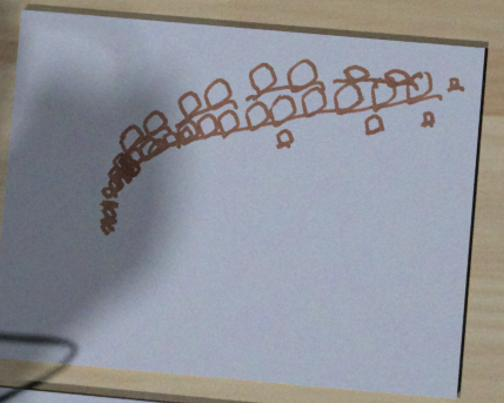

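Call:
move(
  target=[
    [0,0,0,0,0,0,1,0,0.02148,0.05935,0,0.07644,0.24393,-0.8],
    [0,0,0,0,0,0,1,0,0.01583,0.09456,0,0.10989,0.26034,-0.8],
    [0,0,0,0,0,0,1,0,0.01583,0.10445,0,0.10989,0.26034,-0.8],
    [0,0,0,0,0,0,1,0,0.01076,0.10445,0,0.10764,0.26304,-0.8],
    [0,0,0,0,0,0,1,0,0.00243,0.10445,0,0.10764,0.26542,-0.8],
    [0,0,0,0,0,0,1,0,-0.00193,0.10445,0,0.10764,0.25459,-0.8],
    [0,0,0,0,0,0,1,0,0.00414,0.10445,0,0.10764,0.25090,-0.8],
    [0,0,0,0,0,0,1,0,0.01247,0.10445,0,0.10764,0.24942,-0.8],
    [0,0,0,0,0,0,1,0,0.01683,0.10445,0,0.10764,0.26025,-0.8],
    [0,0,0,0,0,0,1,0,0.01076,0.10445,0,0.10764,0.26394,-0.8],
    [0,0,0,0,0,0,1,0,0.01512,0.11520,0,0.12698,0.26942,-0.8],
    [0,0,0,0,0,0,1,0,0.00467,0.11520,0,0.12698,0.27181,-0.8],
    [0,0,0,0,0,0,1,0,0.00031,0.11520,0,0.12698,0.26097,-0.8],
    [0,0,0,0,0,0,1,0,0.00638,0.11520,0,0.12698,0.25728,-0.8],
    [0,0,0,0,0,0,1,0,0.01471,0.11520,0,0.12698,0.25580,-0.8],
  ],
  speed=[0.7,0.08,0.03,0.12,0.15,0.15,0.15,0.15,0.15,0.15,0.12,0.15,0.15,0.15,0.15],
  blend=[0,0,0,0.004,0.004,0.004,0.004,0.004,0.004,0.004,0.004,0.004,0.004,0.004,0],
)

Scene clock: 464.43 s.
left_arm: end_effector_position=(+0.3943, +0.3349, +0.1104) grip_measured=+1.000 grip_effort_nm=0.00 end_effector_quat_wxyz=(+0.619, -0.006, +0.785, +0.003) | right_arm: end_effector_position=(+0.3124, +0.0733, +0.0720) grip_measured=-0.643 grip_effort_nm=-1.03 end_effector_quat_wxyz=(-0.365, +0.626, -0.363, -0.586)
Joint names: [wrist pitch, wrist roll, shoulder, wrist yaw, elbow, waist]
Joint positions: left_arm=[1.014 -0.014 1.582 -0.052 0.332 -0.05 0.094] | right_arm=[0.38 -0.606 2.463 -1.485 1.506 0.575 0.017]
Joint torques (N m): left_arm=[1.66 0.04 -6.32 -0.06 5.12 -0.08] | right_arm=[1.06 0.12 -9.28 -0.45 7.56 -0.55]
Heat: left arm: 44 °C; right arm: 43 °C.
Joint targets: left_arm=[1.021 -0.015 1.574 -0.052 0.340 -0.050] | right_arm=[0.376 -0.595 2.476 -1.500 1.532 0.569]
move: done

Call:
move(
  target=[
    [0,0,0,0,0,0,1,0,0.00436,0,0,0,0.01084,-0.8],
    [0,0,0,0,0,0,1,0,-0.00171,0,0,0,0.01452,-0.8],
    [0,0,0,0,0,0,1,0,0.00275,0.01111,0,0.02001,0.01983,-0.8],
    [0,0,0,0,0,0,1,0,-0.00771,0.01111,0,0.02001,0.02221,-0.8],
    [0,0,0,0,0,0,1,0,-0.01207,0.01111,0,0.02001,0.01138,-0.8],
    [0,0,0,0,0,0,1,0,-0.00600,0.01111,0,0.02001,0.00769,-0.8],
    [0,0,0,0,0,0,1,0,0.00233,0.01111,0,0.02001,0.00621,-0.8],
    [0,0,0,0,0,0,1,0,0.00669,0.01111,0,0.02001,0.01704,-0.8],
    [0,0,0,0,0,0,1,0,0.00062,0.01111,0,0.02001,0.02073,-0.8],
    [0,0,0,0,0,0,1,0,0.00504,0.02190,0,0.03952,0.02558,-0.8],
    [0,0,0,0,0,0,1,0,-0.00541,0.02190,0,0.03952,0.02797,-0.8],
    [0,0,0,0,0,0,1,0,-0.00977,0.02190,0,0.03952,0.01713,-0.8],
    [0,0,0,0,0,0,1,0,-0.00370,0.02190,0,0.03952,0.01344,-0.8],
    [0,0,0,0,0,0,1,0,0.00463,0.02190,0,0.03952,0.01196,-0.8],
    [0,0,0,0,0,0,1,0,0.00899,0.02190,0,0.03952,0.02280,-0.8],
  ],
  speed=[0.15,0.15,0.12,0.15,0.15,0.15,0.15,0.15,0.15,0.12,0.15,0.15,0.15,0.15,0.15],
  blend=[0.004,0.004,0.004,0.004,0.004,0.004,0.004,0.004,0.004,0.004,0.004,0.004,0.004,0.004,0],
)

Scene clock: 472.23 s.
left_arm: end_effector_position=(+0.3943, +0.3349, +0.1104) grip_measured=+1.000 grip_effort_nm=0.00 end_effector_quat_wxyz=(+0.619, -0.006, +0.785, +0.003) | right_arm: end_effector_position=(+0.3102, +0.0933, +0.0722) grip_measured=-0.643 grip_effort_nm=-1.03 end_effector_quat_wxyz=(-0.344, +0.624, -0.364, -0.600)
Joint names: [wrist pitch, wrist roll, shoulder, wrist yaw, elbow, waist]
Joint positions: left_arm=[1.014 -0.014 1.582 -0.052 0.332 -0.05 0.094] | right_arm=[0.38 -0.529 2.511 -1.486 1.593 0.612 0.017]
Joint torques (N m): left_arm=[1.67 0.03 -6.48 -0.04 5.19 -0.03] | right_arm=[1.08 0.1 -9.61 -0.41 7.77 0.69]
Heat: left arm: 44 °C; right arm: 43 °C.
Joint targets: left_arm=[1.021 -0.015 1.574 -0.052 0.340 -0.050] | right_arm=[0.376 -0.519 2.525 -1.500 1.620 0.620]
move: done


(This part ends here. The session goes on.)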